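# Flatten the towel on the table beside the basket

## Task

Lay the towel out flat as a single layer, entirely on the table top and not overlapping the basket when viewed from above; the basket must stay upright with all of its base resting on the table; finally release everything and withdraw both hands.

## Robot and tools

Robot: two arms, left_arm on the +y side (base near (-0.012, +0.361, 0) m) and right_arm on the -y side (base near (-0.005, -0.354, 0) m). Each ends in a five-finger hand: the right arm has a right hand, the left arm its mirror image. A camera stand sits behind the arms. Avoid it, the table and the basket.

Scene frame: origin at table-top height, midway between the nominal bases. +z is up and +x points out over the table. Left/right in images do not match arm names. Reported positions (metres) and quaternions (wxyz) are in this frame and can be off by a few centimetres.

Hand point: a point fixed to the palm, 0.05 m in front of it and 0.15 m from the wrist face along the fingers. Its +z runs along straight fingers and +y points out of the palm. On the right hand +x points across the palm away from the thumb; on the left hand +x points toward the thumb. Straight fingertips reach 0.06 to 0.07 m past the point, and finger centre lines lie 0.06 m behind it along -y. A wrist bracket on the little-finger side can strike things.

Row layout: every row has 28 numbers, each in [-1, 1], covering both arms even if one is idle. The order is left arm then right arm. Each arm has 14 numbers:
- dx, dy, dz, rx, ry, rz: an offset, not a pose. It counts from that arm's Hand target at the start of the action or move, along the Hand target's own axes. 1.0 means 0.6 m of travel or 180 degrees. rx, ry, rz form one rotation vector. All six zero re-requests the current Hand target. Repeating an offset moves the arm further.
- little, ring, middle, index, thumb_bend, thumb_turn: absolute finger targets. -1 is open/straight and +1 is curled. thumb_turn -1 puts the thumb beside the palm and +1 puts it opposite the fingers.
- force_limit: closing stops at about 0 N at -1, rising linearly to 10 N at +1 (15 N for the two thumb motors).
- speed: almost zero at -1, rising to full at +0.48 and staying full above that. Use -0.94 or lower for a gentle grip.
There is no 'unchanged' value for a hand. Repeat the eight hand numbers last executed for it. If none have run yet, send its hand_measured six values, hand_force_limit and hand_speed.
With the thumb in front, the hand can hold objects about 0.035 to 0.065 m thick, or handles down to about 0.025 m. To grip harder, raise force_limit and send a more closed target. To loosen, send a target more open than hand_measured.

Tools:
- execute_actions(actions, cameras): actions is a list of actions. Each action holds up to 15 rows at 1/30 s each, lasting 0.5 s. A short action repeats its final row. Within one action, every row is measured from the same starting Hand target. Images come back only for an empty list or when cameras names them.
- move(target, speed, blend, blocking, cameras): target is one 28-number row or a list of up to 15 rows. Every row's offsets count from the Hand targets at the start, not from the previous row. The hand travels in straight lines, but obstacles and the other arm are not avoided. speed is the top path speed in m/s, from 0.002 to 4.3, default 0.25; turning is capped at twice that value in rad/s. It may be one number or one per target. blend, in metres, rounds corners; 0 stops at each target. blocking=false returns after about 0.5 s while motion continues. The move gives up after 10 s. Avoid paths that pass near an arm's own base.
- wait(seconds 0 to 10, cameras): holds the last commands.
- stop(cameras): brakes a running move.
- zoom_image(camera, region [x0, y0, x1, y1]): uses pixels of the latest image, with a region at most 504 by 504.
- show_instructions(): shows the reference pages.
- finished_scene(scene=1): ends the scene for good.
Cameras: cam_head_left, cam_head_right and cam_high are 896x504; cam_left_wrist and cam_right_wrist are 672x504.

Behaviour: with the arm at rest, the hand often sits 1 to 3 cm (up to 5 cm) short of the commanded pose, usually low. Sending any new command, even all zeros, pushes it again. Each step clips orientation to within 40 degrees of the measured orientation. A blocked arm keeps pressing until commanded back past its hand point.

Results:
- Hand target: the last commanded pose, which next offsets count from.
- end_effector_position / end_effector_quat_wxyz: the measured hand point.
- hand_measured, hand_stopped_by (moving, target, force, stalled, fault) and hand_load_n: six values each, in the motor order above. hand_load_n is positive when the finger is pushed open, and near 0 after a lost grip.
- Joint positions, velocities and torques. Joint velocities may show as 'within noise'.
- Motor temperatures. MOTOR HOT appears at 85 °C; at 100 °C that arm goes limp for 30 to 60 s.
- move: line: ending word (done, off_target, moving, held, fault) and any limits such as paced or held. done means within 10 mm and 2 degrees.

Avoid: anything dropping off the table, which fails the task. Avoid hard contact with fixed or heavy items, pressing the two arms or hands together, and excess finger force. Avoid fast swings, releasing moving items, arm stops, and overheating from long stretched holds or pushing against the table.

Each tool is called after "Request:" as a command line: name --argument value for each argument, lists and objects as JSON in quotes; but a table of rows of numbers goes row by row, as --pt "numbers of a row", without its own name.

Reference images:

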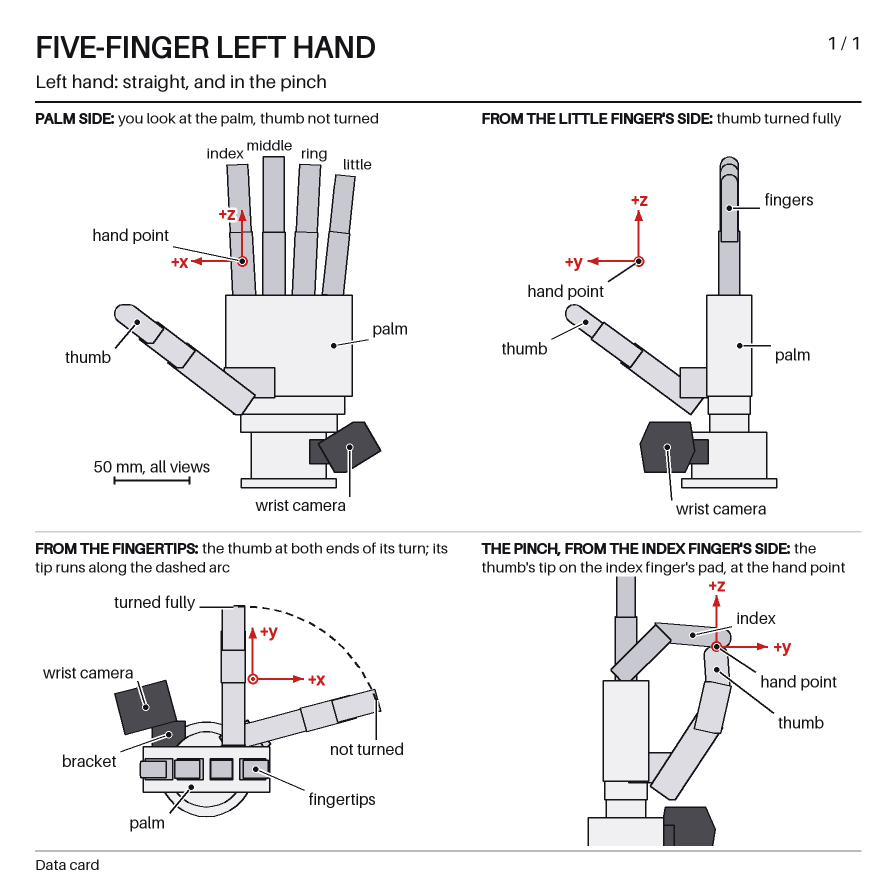

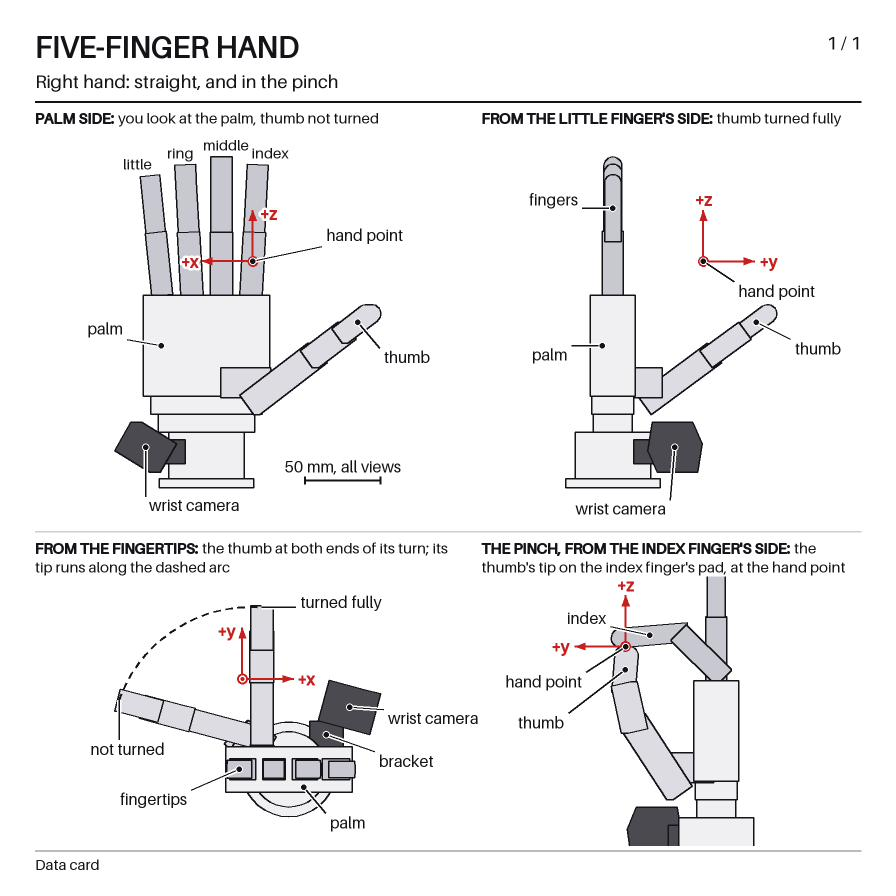

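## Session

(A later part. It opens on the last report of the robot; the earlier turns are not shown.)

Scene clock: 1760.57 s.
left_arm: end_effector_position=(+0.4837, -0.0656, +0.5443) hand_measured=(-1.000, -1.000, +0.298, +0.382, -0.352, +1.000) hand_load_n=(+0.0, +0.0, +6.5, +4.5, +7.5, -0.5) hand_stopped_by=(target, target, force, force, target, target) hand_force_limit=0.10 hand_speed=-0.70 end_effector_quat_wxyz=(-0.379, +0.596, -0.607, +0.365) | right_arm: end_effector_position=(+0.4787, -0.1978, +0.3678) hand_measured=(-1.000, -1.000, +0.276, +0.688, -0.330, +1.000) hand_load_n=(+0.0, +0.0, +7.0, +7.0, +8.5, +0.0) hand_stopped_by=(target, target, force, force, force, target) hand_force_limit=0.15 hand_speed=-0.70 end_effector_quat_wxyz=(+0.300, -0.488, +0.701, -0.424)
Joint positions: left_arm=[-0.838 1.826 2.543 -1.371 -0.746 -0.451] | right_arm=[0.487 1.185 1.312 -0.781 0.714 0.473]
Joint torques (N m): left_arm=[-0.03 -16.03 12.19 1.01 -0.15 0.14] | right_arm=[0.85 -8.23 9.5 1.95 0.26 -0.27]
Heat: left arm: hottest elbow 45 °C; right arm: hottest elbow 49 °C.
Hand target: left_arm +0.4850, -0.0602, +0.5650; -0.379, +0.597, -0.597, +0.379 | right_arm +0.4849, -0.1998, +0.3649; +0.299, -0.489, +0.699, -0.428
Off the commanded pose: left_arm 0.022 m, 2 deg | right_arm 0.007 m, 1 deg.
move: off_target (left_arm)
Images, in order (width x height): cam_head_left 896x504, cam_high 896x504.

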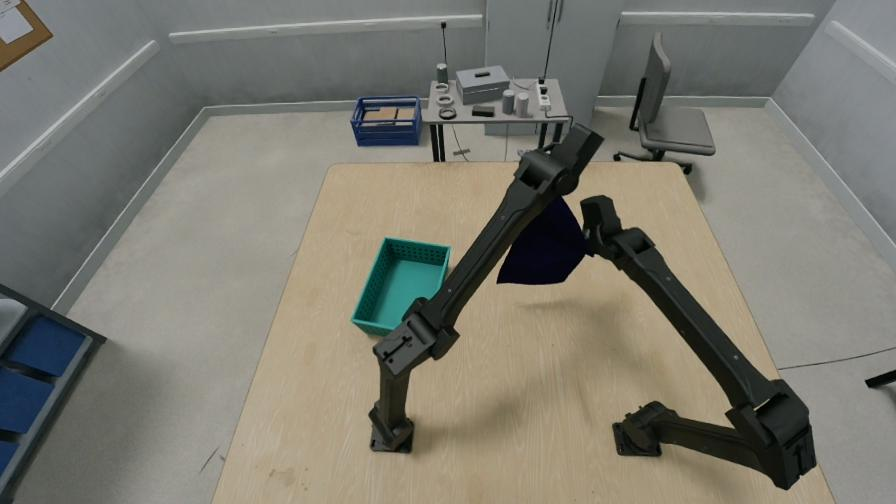

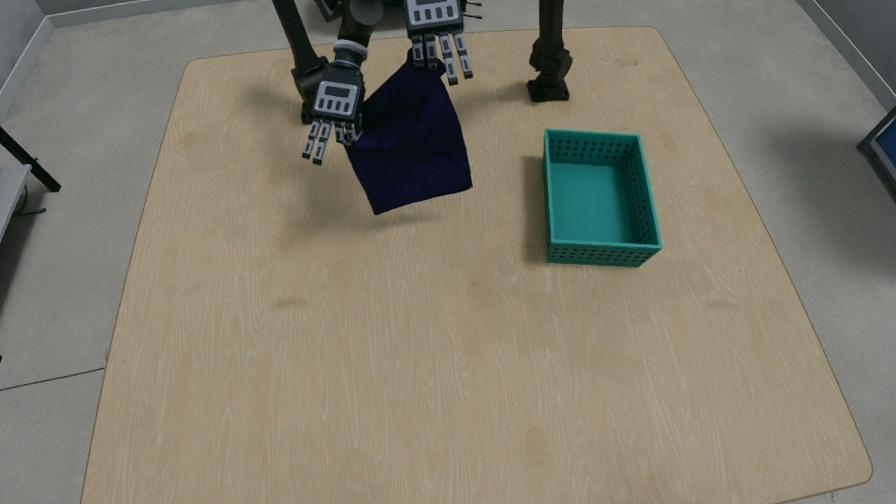

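Request:
move --pt "0 0 0 0 0 0 -1 -1 0.5 0.5 -0.35 1 0.1 -0.7 0 0 0 0 0 0 -1 -1 -0.5 -0.5 -0.6 1 0.1 -0.3" --pt "0 0 0 0 0 0 -1 -1 0.5 0.5 -0.35 1 0.1 -0.7 0.188 -0.0311 0.0612 0 0 0 -1 -1 -0.5 -0.5 -0.6 1 0.1 -0.3" --speed 0.12 --cameras '["cam_high","cam_head_left","cam_right_wrist","cam_left_wrist"]'

Request:
zoom_image --camera "cam_high" --region '[290, 60, 490, 260]'

Request:
zoom_image --camera "cam_head_left" --region '[480, 140, 660, 340]'

Scene clock: 1773.80 s.
left_arm: end_effector_position=(+0.4837, -0.0656, +0.5443) hand_measured=(-1.000, -1.000, +0.298, +0.382, -0.352, +1.000) hand_load_n=(+0.0, -0.5, +6.5, +4.5, +8.0, -0.5) hand_stopped_by=(target, target, force, force, target, target) hand_force_limit=0.10 hand_speed=-0.70 end_effector_quat_wxyz=(-0.379, +0.596, -0.607, +0.365) | right_arm: end_effector_position=(+0.4857, -0.3158, +0.3568) hand_measured=(-1.000, -1.000, -0.500, -0.500, -0.600, +1.000) hand_load_n=(+0.0, +0.0, +0.0, +0.0, +0.0, +0.0) hand_stopped_by=(target, target, target, target, target, target) hand_force_limit=0.10 hand_speed=-0.30 end_effector_quat_wxyz=(+0.290, -0.493, +0.705, -0.419)
Joint positions: left_arm=[-0.838 1.826 2.543 -1.371 -0.746 -0.451] | right_arm=[0.172 1.099 1.214 -0.678 0.453 0.265]
Joint torques (N m): left_arm=[-0.09 -15.97 12.23 0.98 -0.15 0.12] | right_arm=[1.2 -8.59 9.52 2.25 0.07 -0.25]
Motor temperatures (°C): left_arm=[22 32 44 22 24 24] | right_arm=[25 28 47 24 24 26]
Heat: left arm: hottest elbow 44 °C; right arm: hottest elbow 47 °C.
Hand target: left_arm +0.4850, -0.0602, +0.5650; -0.379, +0.597, -0.597, +0.379 | right_arm +0.4850, -0.3200, +0.3650; +0.299, -0.489, +0.699, -0.428
Off the commanded pose: left_arm 0.021 m, 2 deg | right_arm 0.009 m, 2 deg.
move: off_target (left_arm)
camera_calibration:
cam_left_wrist: T_world_to_cam=[[0.470081, -0.255428, 0.844855, -0.700075], [-0.548198, -0.834689, 0.0526656, 0.18381], [0.691739, -0.487905, -0.532396, 0.0405803], [0, 0, 0, 1]] pos_world=[0.401786, -0.00559497, 0.603387]
cam_right_wrist: T_world_to_cam=[[-0.477194, -0.0752322, -0.875572, 0.531426], [-0.277063, 0.958396, 0.0686527, 0.405057], [0.83398, 0.275349, -0.478185, -0.0313826], [0, 0, 0, 1]] pos_world=[0.391992, -0.339584, 0.422487]
Images, in order (width x height): cam_head_left 896x504, cam_high 896x504, cam_left_wrist 672x504, cam_right_wrist 672x504.

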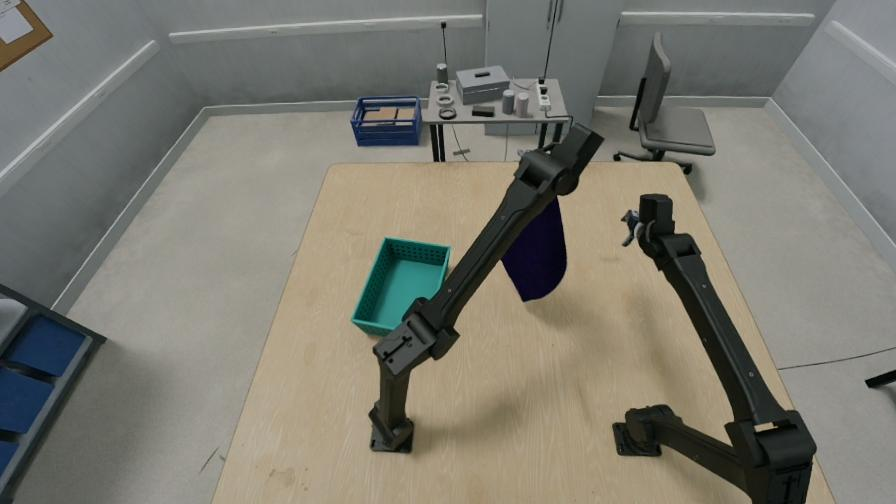

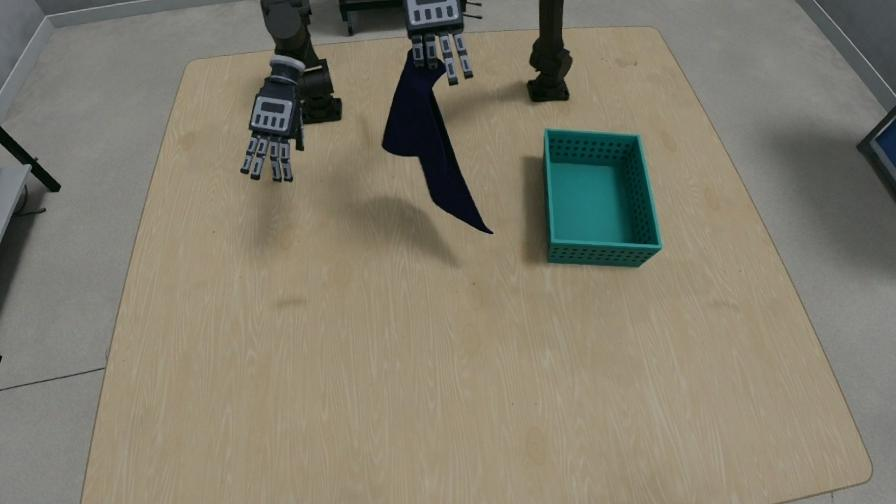

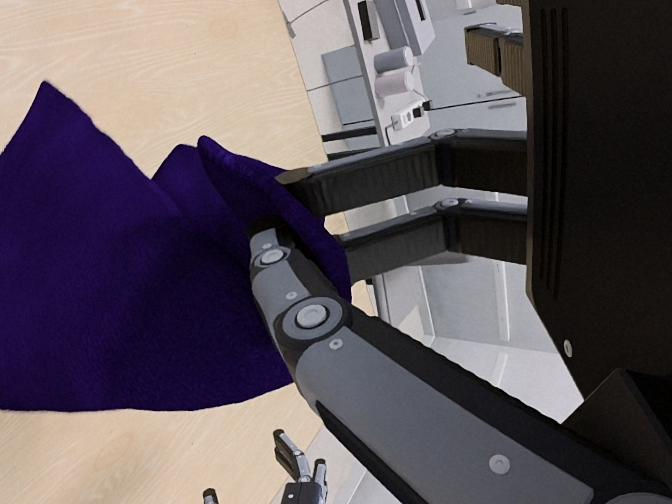

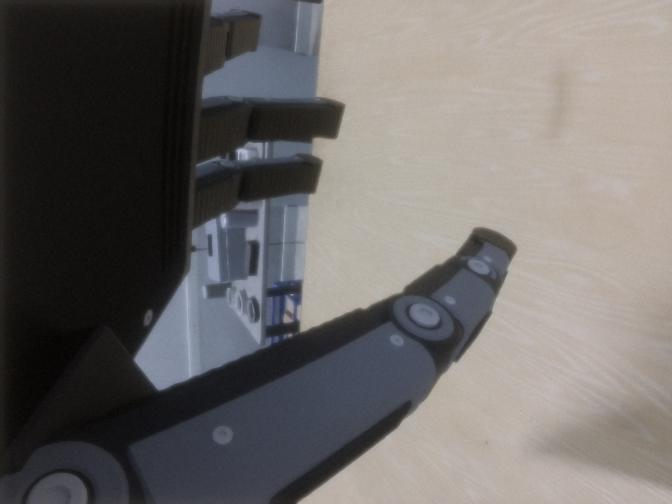

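Scaled by 2.520.

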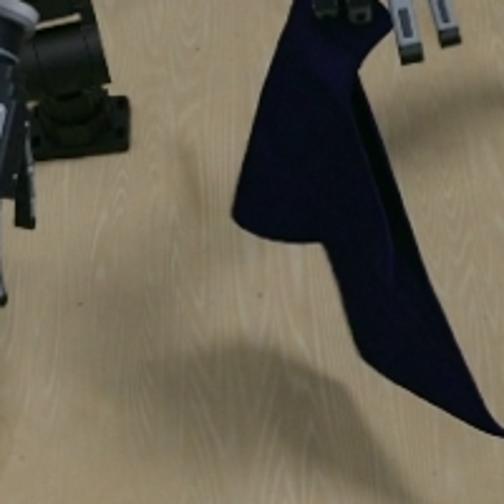

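Scaled by 2.520.

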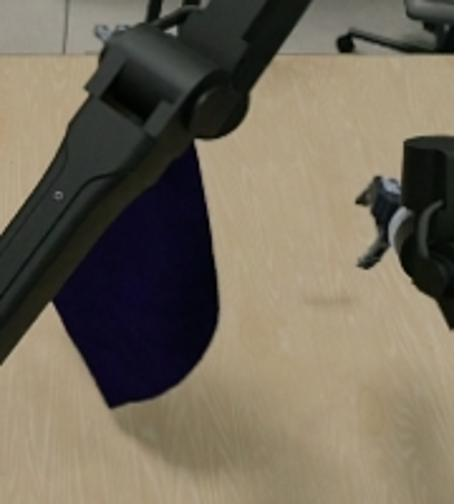

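Request:
move --target '[0,0,0,0,0,0,-1,-1,0.5,0.5,-0.35,1,0.1,-0.7,-0.1394,0.0473,-0.0928,0.0305,-0.2003,0.4589,-1,-1,-0.5,-0.5,-0.6,1,0.1,-0.3]' --speed 0.2 --cameras '["cam_high","cam_head_left","cam_right_wrist"]'

Request:
zoom_image --camera "cam_high" --region '[290, 60, 490, 260]'

Request:
zoom_image --camera "cam_head_left" --region '[480, 140, 660, 340]'

Scene clock: 1812.70 s.
left_arm: end_effector_position=(+0.4837, -0.0656, +0.5443) hand_measured=(-1.000, -1.000, +0.298, +0.382, -0.352, +1.000) hand_load_n=(+0.0, +0.0, +7.0, +4.5, +7.5, -0.5) hand_stopped_by=(target, target, force, force, target, target) hand_force_limit=0.10 hand_speed=-0.70 end_effector_quat_wxyz=(-0.379, +0.596, -0.607, +0.365) | right_arm: end_effector_position=(+0.4537, -0.2237, +0.3674) hand_measured=(-1.000, -1.000, -0.500, -0.500, -0.600, +1.000) hand_load_n=(+0.0, +0.0, +0.0, +0.0, +0.0, +0.0) hand_stopped_by=(target, target, target, target, target, target) hand_force_limit=0.10 hand_speed=-0.30 end_effector_quat_wxyz=(+0.706, -0.004, +0.709, -0.008)
Joint positions: left_arm=[-0.838 1.826 2.543 -1.371 -0.746 -0.451] | right_arm=[0.267 0.902 0.552 0.345 0.267 1.555]
Joint torques (N m): left_arm=[-0.03 -15.97 12.3 0.96 -0.15 0.14] | right_arm=[2.55 -3.02 9.22 2.74 0.05 0.14]
Heat: left arm: hottest elbow 43 °C; right arm: hottest elbow 43 °C.
Hand target: left_arm +0.4850, -0.0602, +0.5650; -0.379, +0.597, -0.597, +0.379 | right_arm +0.4549, -0.2199, +0.3650; +0.707, +0.000, +0.707, +0.001
Off the commanded pose: left_arm 0.021 m, 2 deg | right_arm 0.005 m, 1 deg.
move: off_target (left_arm)
camera_calibration:
cam_right_wrist: T_world_to_cam=[[0.0549668, 0.967066, -0.248519, 0.293656], [-0.548378, 0.237236, 0.801873, -0.000386799], [0.834422, 0.0922059, 0.543358, -0.441448], [0, 0, 0, 1]] pos_world=[0.352001, -0.243189, 0.313154]
Images, in order (width x height): cam_head_left 896x504, cam_high 896x504, cam_right_wrist 672x504.

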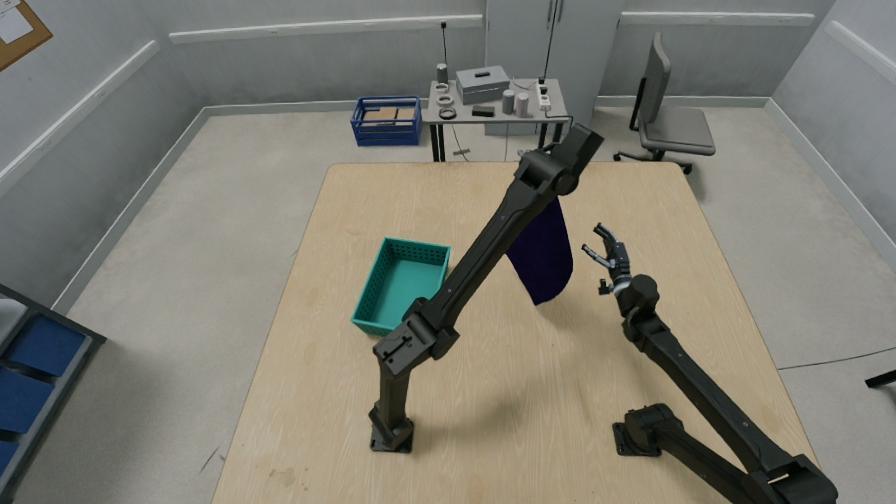

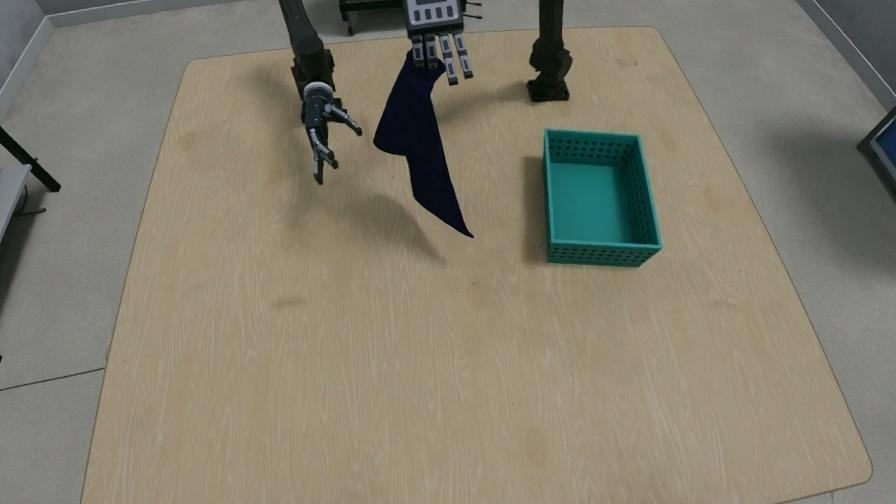

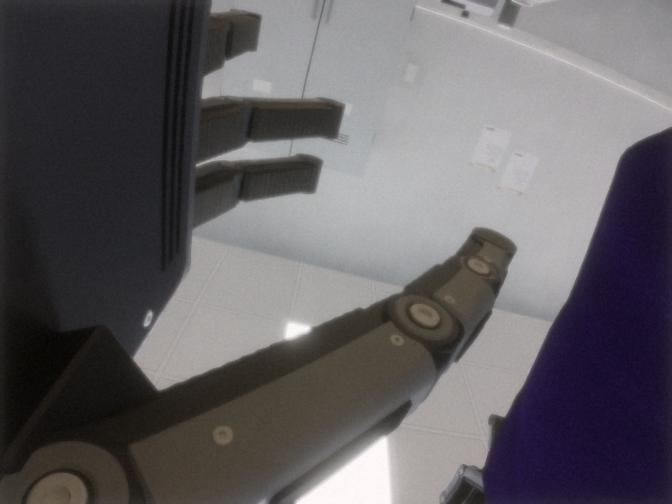

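Scaled by 2.520.

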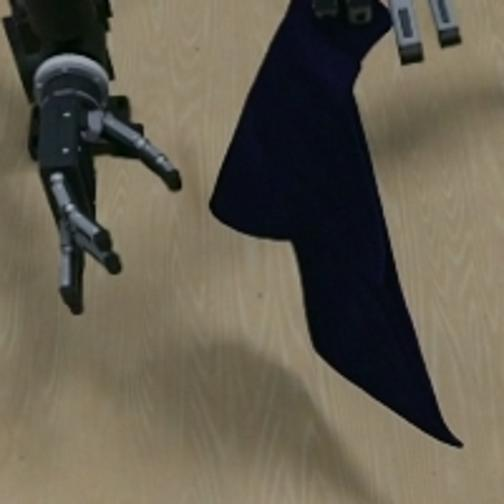

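Scaled by 2.520.

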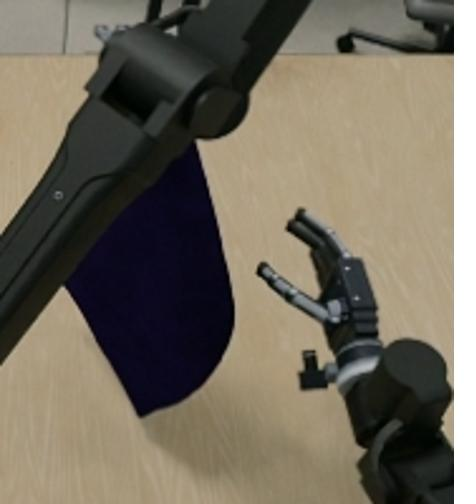

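Request:
wait --seconds 0.2 --cameras '["cam_high","cam_head_left","cam_right_wrist"]'

Request:
zoom_image --camera "cam_high" --region '[290, 60, 490, 260]'

Scene clock: 1826.33 s.
left_arm: end_effector_position=(+0.4837, -0.0656, +0.5443) hand_measured=(-1.000, -1.000, +0.298, +0.382, -0.352, +1.000) hand_load_n=(+0.0, +0.0, +6.5, +4.5, +8.0, -0.5) hand_stopped_by=(target, target, force, force, target, target) hand_force_limit=0.10 hand_speed=-0.70 end_effector_quat_wxyz=(-0.379, +0.596, -0.607, +0.365) | right_arm: end_effector_position=(+0.4537, -0.2238, +0.3674) hand_measured=(-1.000, -1.000, -0.500, -0.500, -0.600, +1.000) hand_load_n=(+0.0, +0.0, +0.0, +0.0, +0.0, +0.0) hand_stopped_by=(target, target, target, target, target, target) hand_force_limit=0.10 hand_speed=-0.30 end_effector_quat_wxyz=(+0.706, -0.004, +0.709, -0.008)
Joint positions: left_arm=[-0.838 1.826 2.543 -1.371 -0.746 -0.451] | right_arm=[0.267 0.902 0.552 0.345 0.267 1.556]
Joint torques (N m): left_arm=[-0.26 -16.15 12.27 0.96 -0.17 0.15] | right_arm=[3.25 -3.78 8.99 2.35 0.04 0.11]
Motor temperatures (°C): left_arm=[22 32 43 22 24 24] | right_arm=[24 27 42 24 23 26]
Heat: left arm: hottest elbow 43 °C; right arm: hottest elbow 42 °C.
Hand target: left_arm +0.4850, -0.0602, +0.5650; -0.379, +0.597, -0.597, +0.379 | right_arm +0.4549, -0.2199, +0.3650; +0.707, +0.000, +0.707, +0.000
Off the commanded pose: left_arm 0.021 m, 2 deg | right_arm 0.005 m, 1 deg.
wait: 0.20 s; at rest from the start
camera_calibration:
cam_right_wrist: T_world_to_cam=[[0.0549648, 0.967158, -0.248161, 0.293568], [-0.548353, 0.236941, 0.801977, -0.00049937], [0.834439, 0.0919994, 0.543367, -0.441507], [0, 0, 0, 1]] pos_world=[0.352001, -0.24319, 0.313153]
Images, in order (width x height): cam_head_left 896x504, cam_high 896x504, cam_right_wrist 672x504.

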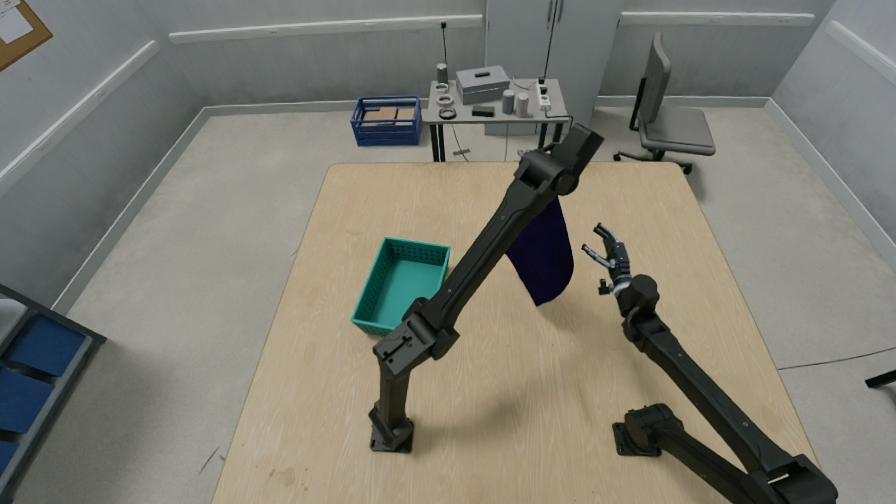

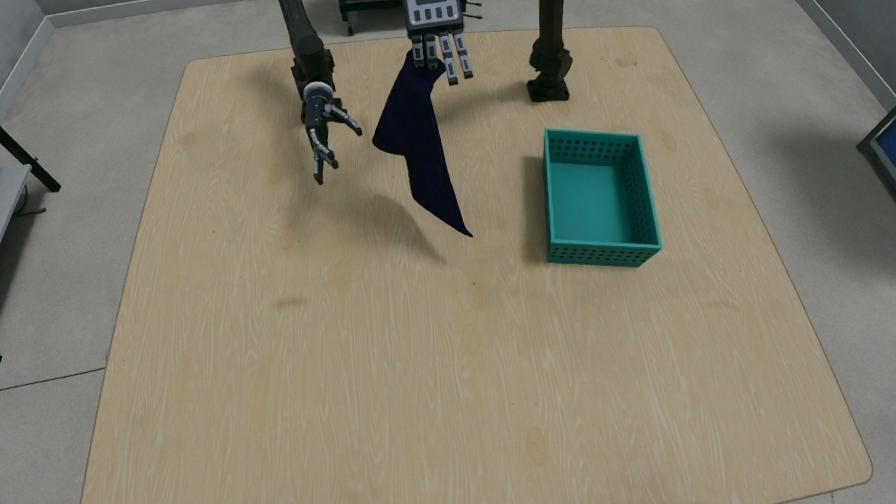

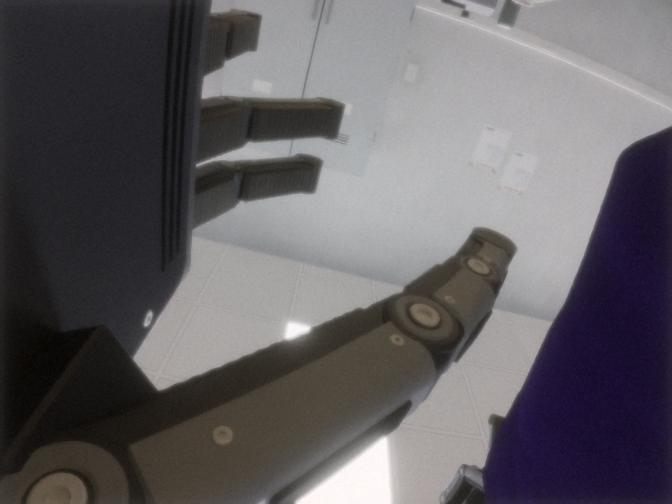

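Scaled by 2.520.

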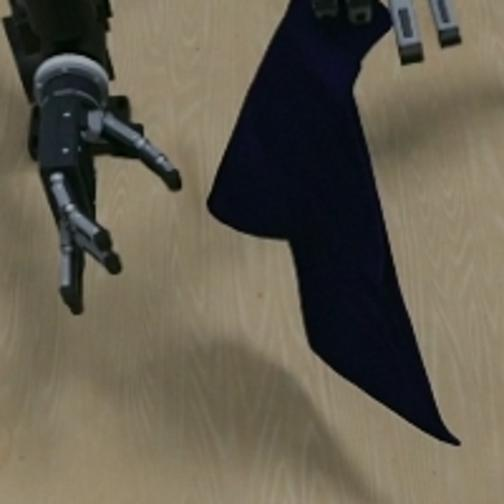

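Request:
move --target '[0,0,0,0,0,0,-1,-1,0.5,0.5,-0.35,1,0.1,-0.7,0.0333,0.0917,-0.0033,0,0,0,-1,-1,-0.5,-0.5,-0.6,1,0.1,-0.3]' --speed 0.12 --cameras '["cam_high","cam_head_left","cam_right_wrist"]'

Request:
zoom_image --camera "cam_high" --region '[310, 60, 450, 200]'

Scene clock: 1833.57 s.
left_arm: end_effector_position=(+0.4837, -0.0656, +0.5443) hand_measured=(-1.000, -1.000, +0.298, +0.382, -0.352, +1.000) hand_load_n=(+0.0, +0.0, +6.5, +4.5, +7.5, +0.0) hand_stopped_by=(target, target, force, force, target, target) hand_force_limit=0.10 hand_speed=-0.70 end_effector_quat_wxyz=(-0.379, +0.596, -0.607, +0.365) | right_arm: end_effector_position=(+0.4523, -0.1689, +0.3461) hand_measured=(-1.000, -1.000, -0.500, -0.500, -0.600, +1.000) hand_load_n=(+0.0, +0.0, +0.0, +0.0, +0.0, +0.0) hand_stopped_by=(target, target, target, target, target, target) hand_force_limit=0.10 hand_speed=-0.30 end_effector_quat_wxyz=(+0.705, -0.004, +0.709, -0.008)
Joint positions: left_arm=[-0.838 1.826 2.543 -1.371 -0.746 -0.451] | right_arm=[0.451 0.997 0.544 0.446 0.451 1.557]
Joint torques (N m): left_arm=[-0.32 -15.97 12.3 0.96 -0.16 0.12] | right_arm=[2.96 -3.6 9.11 2.61 0.06 0.11]
Heat: left arm: hottest elbow 43 °C; right arm: hottest elbow 42 °C.
Hand target: left_arm +0.4850, -0.0602, +0.5650; -0.379, +0.597, -0.597, +0.379 | right_arm +0.4529, -0.1649, +0.3451; +0.707, +0.000, +0.707, +0.000
Off the commanded pose: left_arm 0.021 m, 2 deg | right_arm 0.004 m, 1 deg.
move: off_target (left_arm)
camera_calibration:
cam_right_wrist: T_world_to_cam=[[0.0541268, 0.966879, -0.249431, 0.236024], [-0.546769, 0.237719, 0.802828, 0.00195861], [0.835532, 0.0929267, 0.541526, -0.433507], [0, 0, 0, 1]] pos_world=[0.350505, -0.188388, 0.292055]
Images, in order (width x height): cam_head_left 896x504, cam_high 896x504, cam_right_wrist 672x504.

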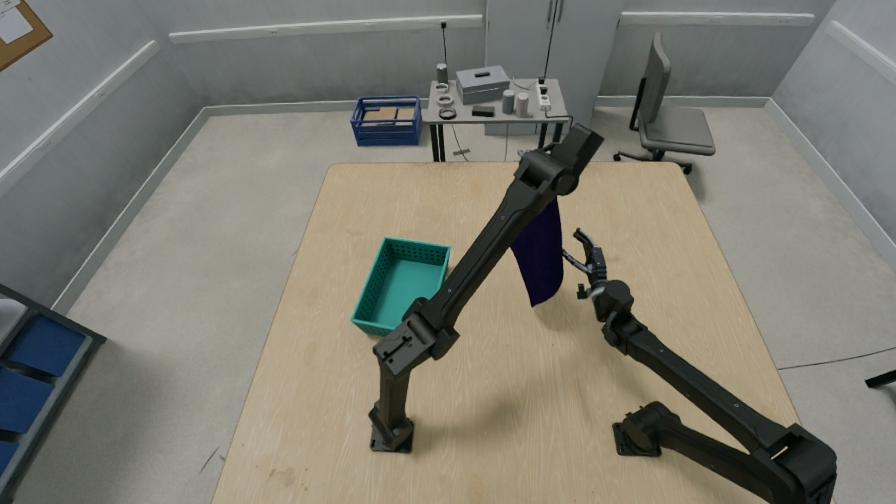

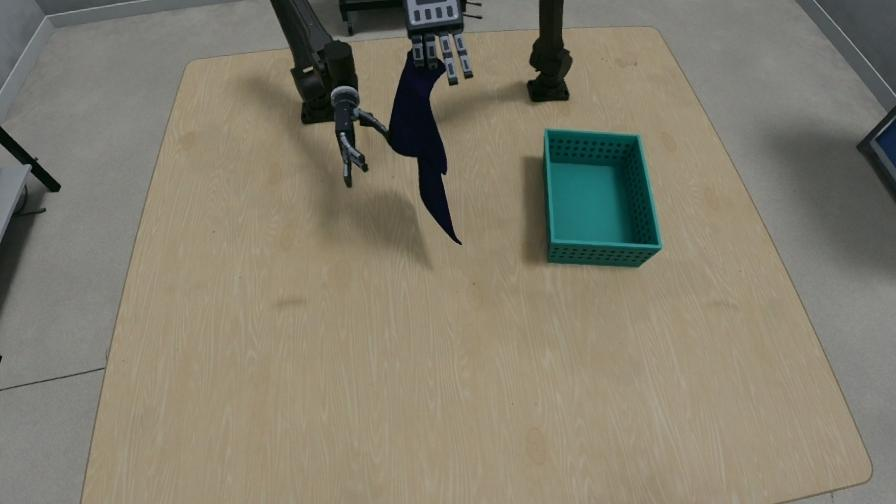

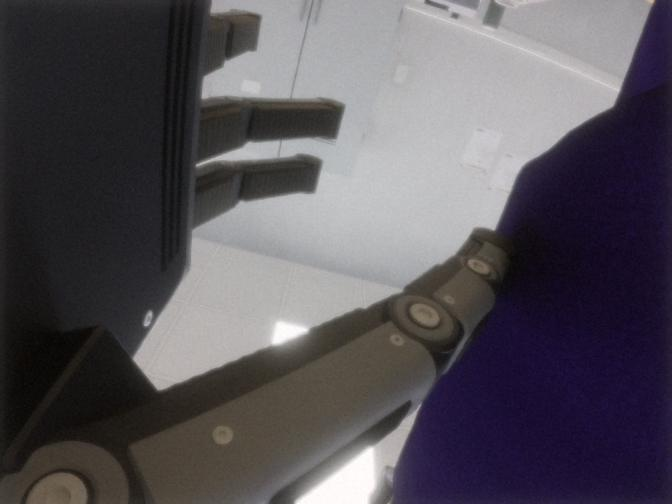

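Scaled by 3.600.

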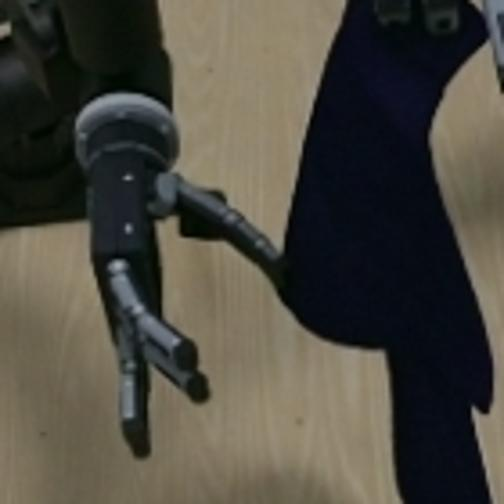

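Request:
move --pt "0 0 0 0 0 0 -1 -1 0.5 0.5 -0.35 1 0.1 -0.7 0.01 -0.0583 -0.0333 0 0 0 -1 -1 -0.5 -0.5 -0.6 1 0.1 -0.3" --pt "0 0 0 0 0 0 -1 -1 0.5 0.5 -0.35 1 0.1 -0.7 0.01 0.045 -0.0367 0 0 0 -1 -1 -0.5 -0.5 -0.6 1 0.1 -0.3" --speed '[0.15, 0.06]' --cameras '["cam_high","cam_head_left","cam_right_wrist"]'

Request:
zoom_image --camera "cam_high" --region '[310, 60, 450, 200]'

Scene clock: 1849.63 s.
left_arm: end_effector_position=(+0.4837, -0.0656, +0.5443) hand_measured=(-1.000, -1.000, +0.298, +0.382, -0.352, +1.000) hand_load_n=(+0.0, -0.5, +6.5, +4.5, +7.5, -0.5) hand_stopped_by=(target, target, force, force, target, target) hand_force_limit=0.10 hand_speed=-0.70 end_effector_quat_wxyz=(-0.379, +0.596, -0.607, +0.365) | right_arm: end_effector_position=(+0.4239, -0.1463, +0.3134) hand_measured=(-1.000, -1.000, -0.500, -0.500, -0.600, +1.000) hand_load_n=(+0.0, +0.0, +0.0, +0.0, +0.0, +0.0) hand_stopped_by=(target, target, target, target, target, target) hand_force_limit=0.10 hand_speed=-0.30 end_effector_quat_wxyz=(+0.692, -0.013, +0.722, -0.016)
Joint positions: left_arm=[-0.838 1.826 2.543 -1.371 -0.746 -0.451] | right_arm=[0.569 0.982 0.474 0.458 0.569 1.557]
Joint velocities: left_arm=[within noise] | right_arm=[0.005 -0.005 -0.046 -0.007 -0.037 -0.007]
Joint torques (N m): left_arm=[-0.15 -16.03 12.29 0.96 -0.15 0.13] | right_arm=[1.67 -4.13 12.21 2.15 0.07 0.09]
Heat: left arm: hottest elbow 43 °C; right arm: hottest elbow 43 °C.
Hand target: left_arm +0.4850, -0.0602, +0.5650; -0.379, +0.597, -0.597, +0.379 | right_arm +0.4309, -0.1380, +0.3390; +0.707, +0.000, +0.707, +0.000
Off the commanded pose: left_arm 0.021 m, 2 deg | right_arm 0.028 m, 3 deg.
move: off_target (left_arm, right_arm)
camera_calibration:
cam_right_wrist: T_world_to_cam=[[0.0447027, 0.960852, -0.273433, 0.21817], [-0.517633, 0.256376, 0.816288, -0.00663181], [0.854434, 0.105048, 0.50883, -0.390151], [0, 0, 0, 1]] pos_world=[0.320172, -0.166944, 0.263589]
Images, in order (width x height): cam_head_left 896x504, cam_high 896x504, cam_right_wrist 672x504.

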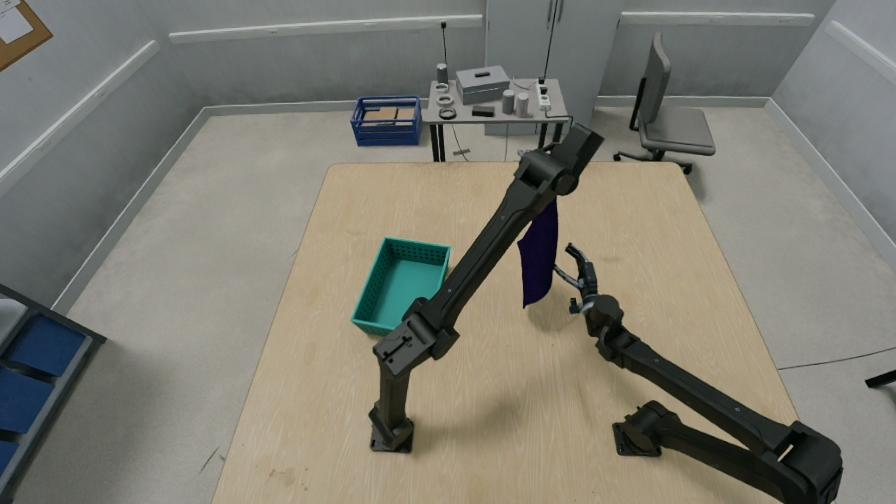

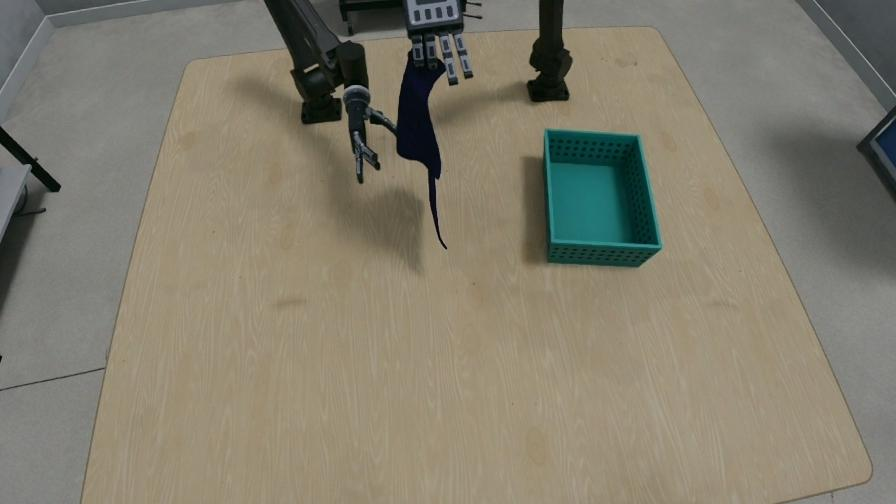

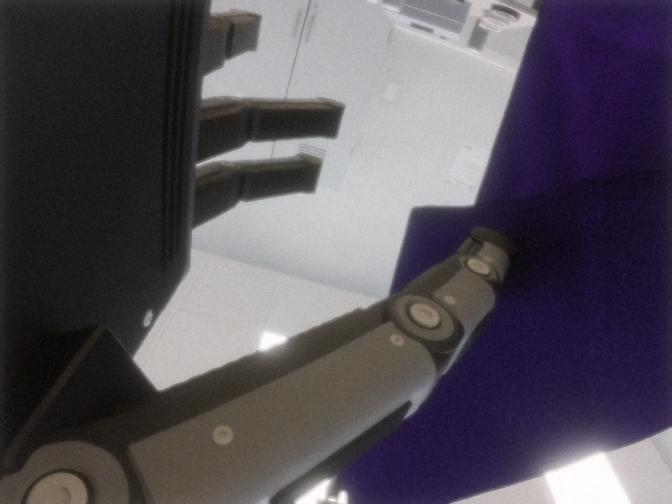

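Scaled by 3.600.

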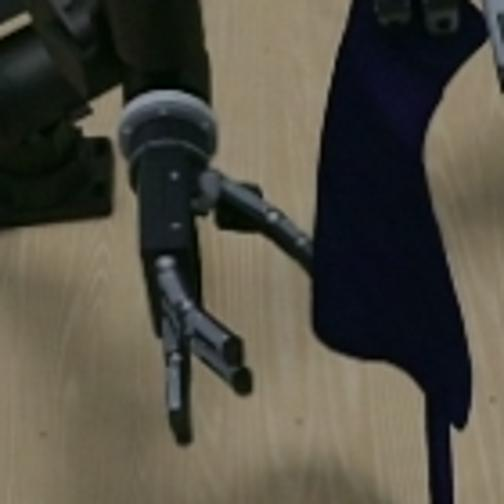

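Request:
move --target '[0,0,0,0,0,0,-1,-1,0.5,0.5,-0.35,1,0.1,-0.7,-0.0333,0.05,0.0083,0,0,0,-1,-1,-0.5,-0.5,-0.6,1,0.1,-0.3]' --speed 0.06 --cameras '["cam_high","cam_right_wrist"]'

Request:
zoom_image --camera "cam_high" --region '[310, 60, 450, 200]'

Scene clock: 1908.27 s.
left_arm: end_effector_position=(+0.4837, -0.0656, +0.5443) hand_measured=(-1.000, -1.000, +0.298, +0.382, -0.352, +1.000) hand_load_n=(+0.0, +0.0, +6.5, +4.5, +7.5, -0.5) hand_stopped_by=(target, target, force, force, target, target) hand_force_limit=0.10 hand_speed=-0.70 end_effector_quat_wxyz=(-0.379, +0.596, -0.607, +0.365) | right_arm: end_effector_position=(+0.4276, -0.1181, +0.3374) hand_measured=(-1.000, -1.000, -0.500, -0.500, -0.600, +1.000) hand_load_n=(+0.0, +0.0, +0.0, +0.0, +0.0, +0.0) hand_stopped_by=(target, target, target, target, target, target) hand_force_limit=0.10 hand_speed=-0.30 end_effector_quat_wxyz=(+0.701, -0.008, +0.713, -0.011)
Joint positions: left_arm=[-0.838 1.826 2.543 -1.371 -0.746 -0.451] | right_arm=[0.643 1.021 0.544 0.454 0.643 1.557]
Joint torques (N m): left_arm=[-0.21 -16.03 12.23 0.94 -0.16 0.12] | right_arm=[1.67 -4.6 13.46 0.88 0.07 0.09]
Heat: left arm: hottest elbow 43 °C; right arm: hottest elbow 44 °C.
Hand target: left_arm +0.4850, -0.0602, +0.5650; -0.379, +0.597, -0.597, +0.379 | right_arm +0.4358, -0.1080, +0.3590; +0.707, +0.000, +0.707, +0.000
Off the commanded pose: left_arm 0.021 m, 2 deg | right_arm 0.025 m, 2 deg.
move: off_target (left_arm, right_arm)
camera_calibration:
cam_right_wrist: T_world_to_cam=[[0.051079, 0.96441, -0.259432, 0.190549], [-0.537189, 0.245523, 0.806937, -0.0212931], [0.841914, 0.0981466, 0.530611, -0.411323], [0, 0, 0, 1]] pos_world=[0.325127, -0.138169, 0.284869]
Images, in order (width x height): cam_high 896x504, cam_right_wrist 672x504.

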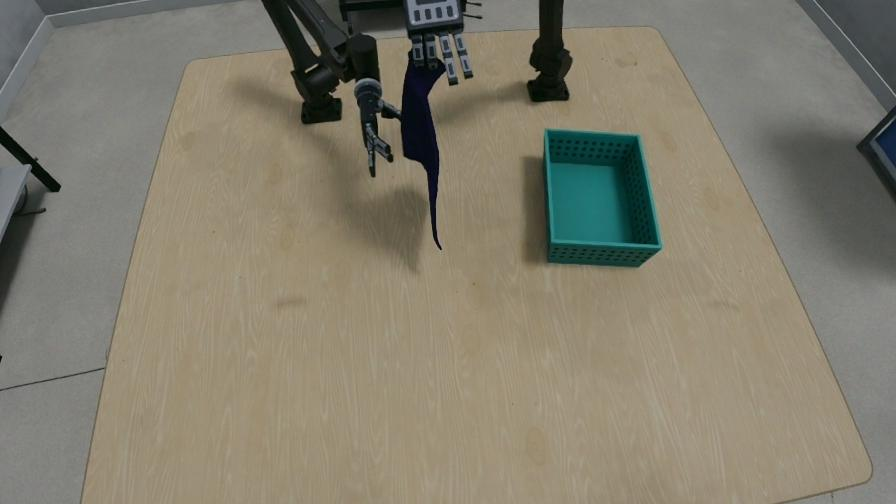

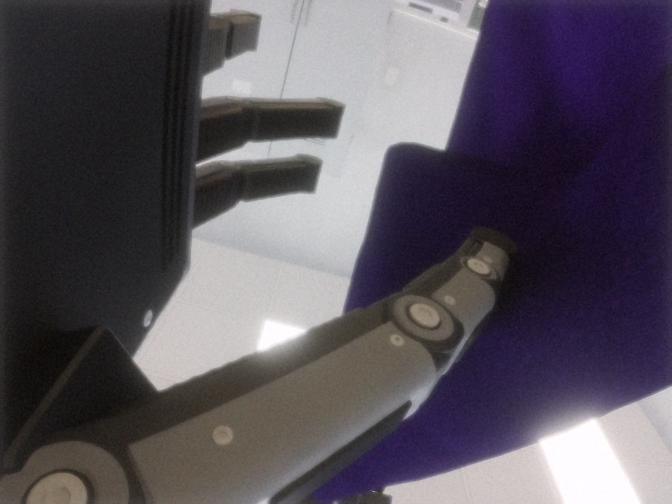

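Scaled by 3.600.

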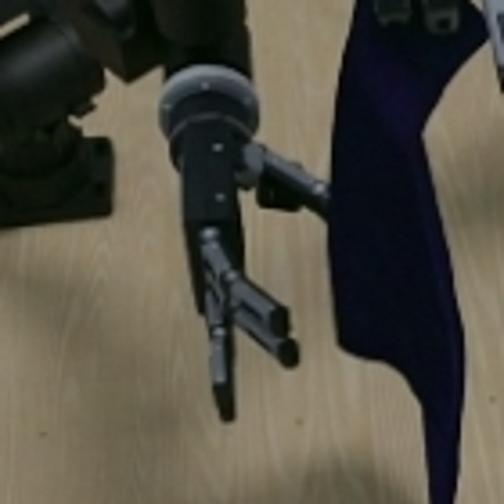

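Request:
move --pt "0 0 0 0 0 0 -1 -1 0.5 0.5 -0.35 1 0.1 -0.7 0 0.03 0 0 0 0 -1 -1 -0.5 -0.5 -0.6 1 0.1 -0.3" --pt "0 0 0 0 0 0 -1 -1 0.5 0.5 -0.35 1 0.1 -0.7 0 0.03 0 0 0 0 -1 -1 0.5 0.5 -0.35 1 0.1 -0.7" --speed 0.06 --cameras '["cam_high","cam_right_wrist"]'

Request:
zoom_image --camera "cam_high" --region '[310, 60, 450, 200]'

Scene clock: 1924.10 s.
left_arm: end_effector_position=(+0.4837, -0.0656, +0.5443) hand_measured=(-1.000, -1.000, +0.298, +0.382, -0.352, +1.000) hand_load_n=(+0.0, +0.0, +6.5, +5.0, +8.0, -0.5) hand_stopped_by=(target, target, force, force, target, target) hand_force_limit=0.10 hand_speed=-0.70 end_effector_quat_wxyz=(-0.379, +0.596, -0.607, +0.365) | right_arm: end_effector_position=(+0.4280, -0.1007, +0.3349) hand_measured=(-1.000, -1.000, +0.344, +0.500, -0.352, +1.000) hand_load_n=(+0.0, +0.0, +10.5, +0.5, +4.0, +0.0) hand_stopped_by=(target, target, force, target, target, target) hand_force_limit=0.10 hand_speed=-0.70 end_effector_quat_wxyz=(+0.697, -0.011, +0.717, -0.015)
Joint positions: left_arm=[-0.838 1.826 2.543 -1.371 -0.746 -0.451] | right_arm=[0.688 1.057 0.568 0.454 0.688 1.557]
Joint torques (N m): left_arm=[-0.15 -16.09 12.23 0.98 -0.16 0.12] | right_arm=[2.73 -4.78 13.34 1.28 0.05 0.13]
Motor temperatures (°C): left_arm=[22 33 43 22 24 24] | right_arm=[24 26 48 24 23 26]
Heat: left arm: hottest elbow 43 °C; right arm: hottest elbow 48 °C.
Hand target: left_arm +0.4850, -0.0602, +0.5650; -0.379, +0.597, -0.597, +0.379 | right_arm +0.4358, -0.0898, +0.3590; +0.707, +0.000, +0.707, +0.000
Off the commanded pose: left_arm 0.021 m, 2 deg | right_arm 0.028 m, 3 deg.
move: off_target (left_arm, right_arm); target 2's new numbers were sent with right_arm's hand 0.027 m and 3 deg from that target
camera_calibration:
cam_right_wrist: T_world_to_cam=[[0.0491098, 0.962134, -0.268115, 0.176582], [-0.529983, 0.252633, 0.809502, -0.0265231], [0.846585, 0.102342, 0.522322, -0.410794], [0, 0, 0, 1]] pos_world=[0.325043, -0.121153, 0.283382]
Images, in order (width x height): cam_high 896x504, cam_right_wrist 672x504.

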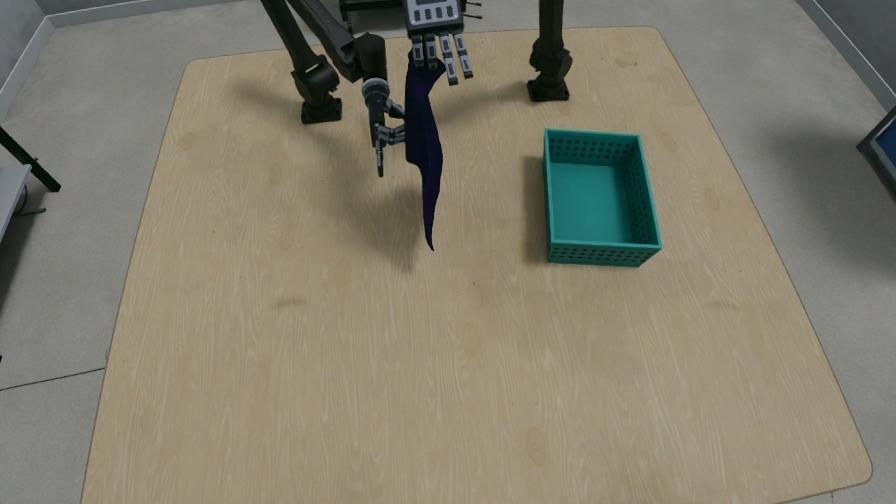

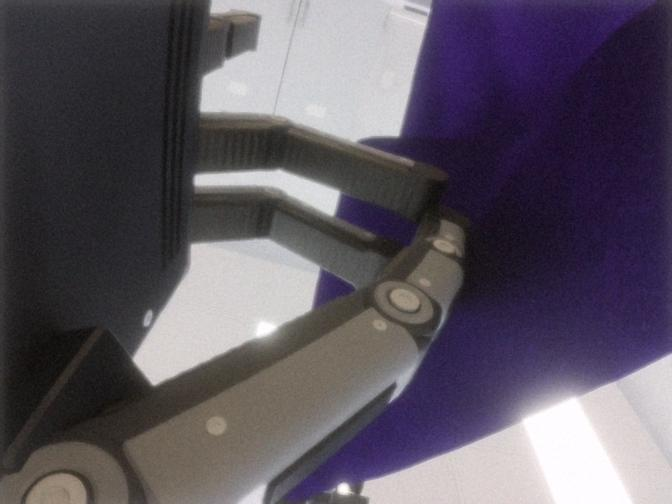

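Scaled by 3.600.

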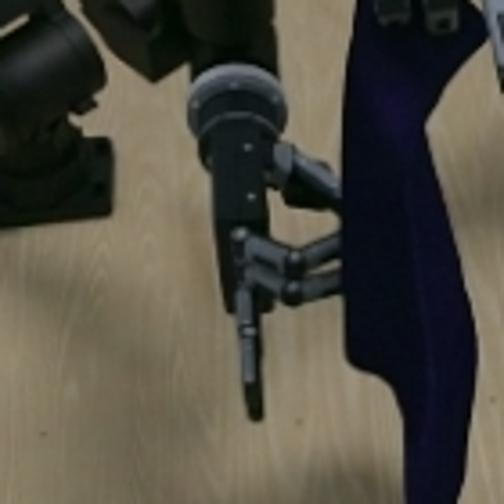

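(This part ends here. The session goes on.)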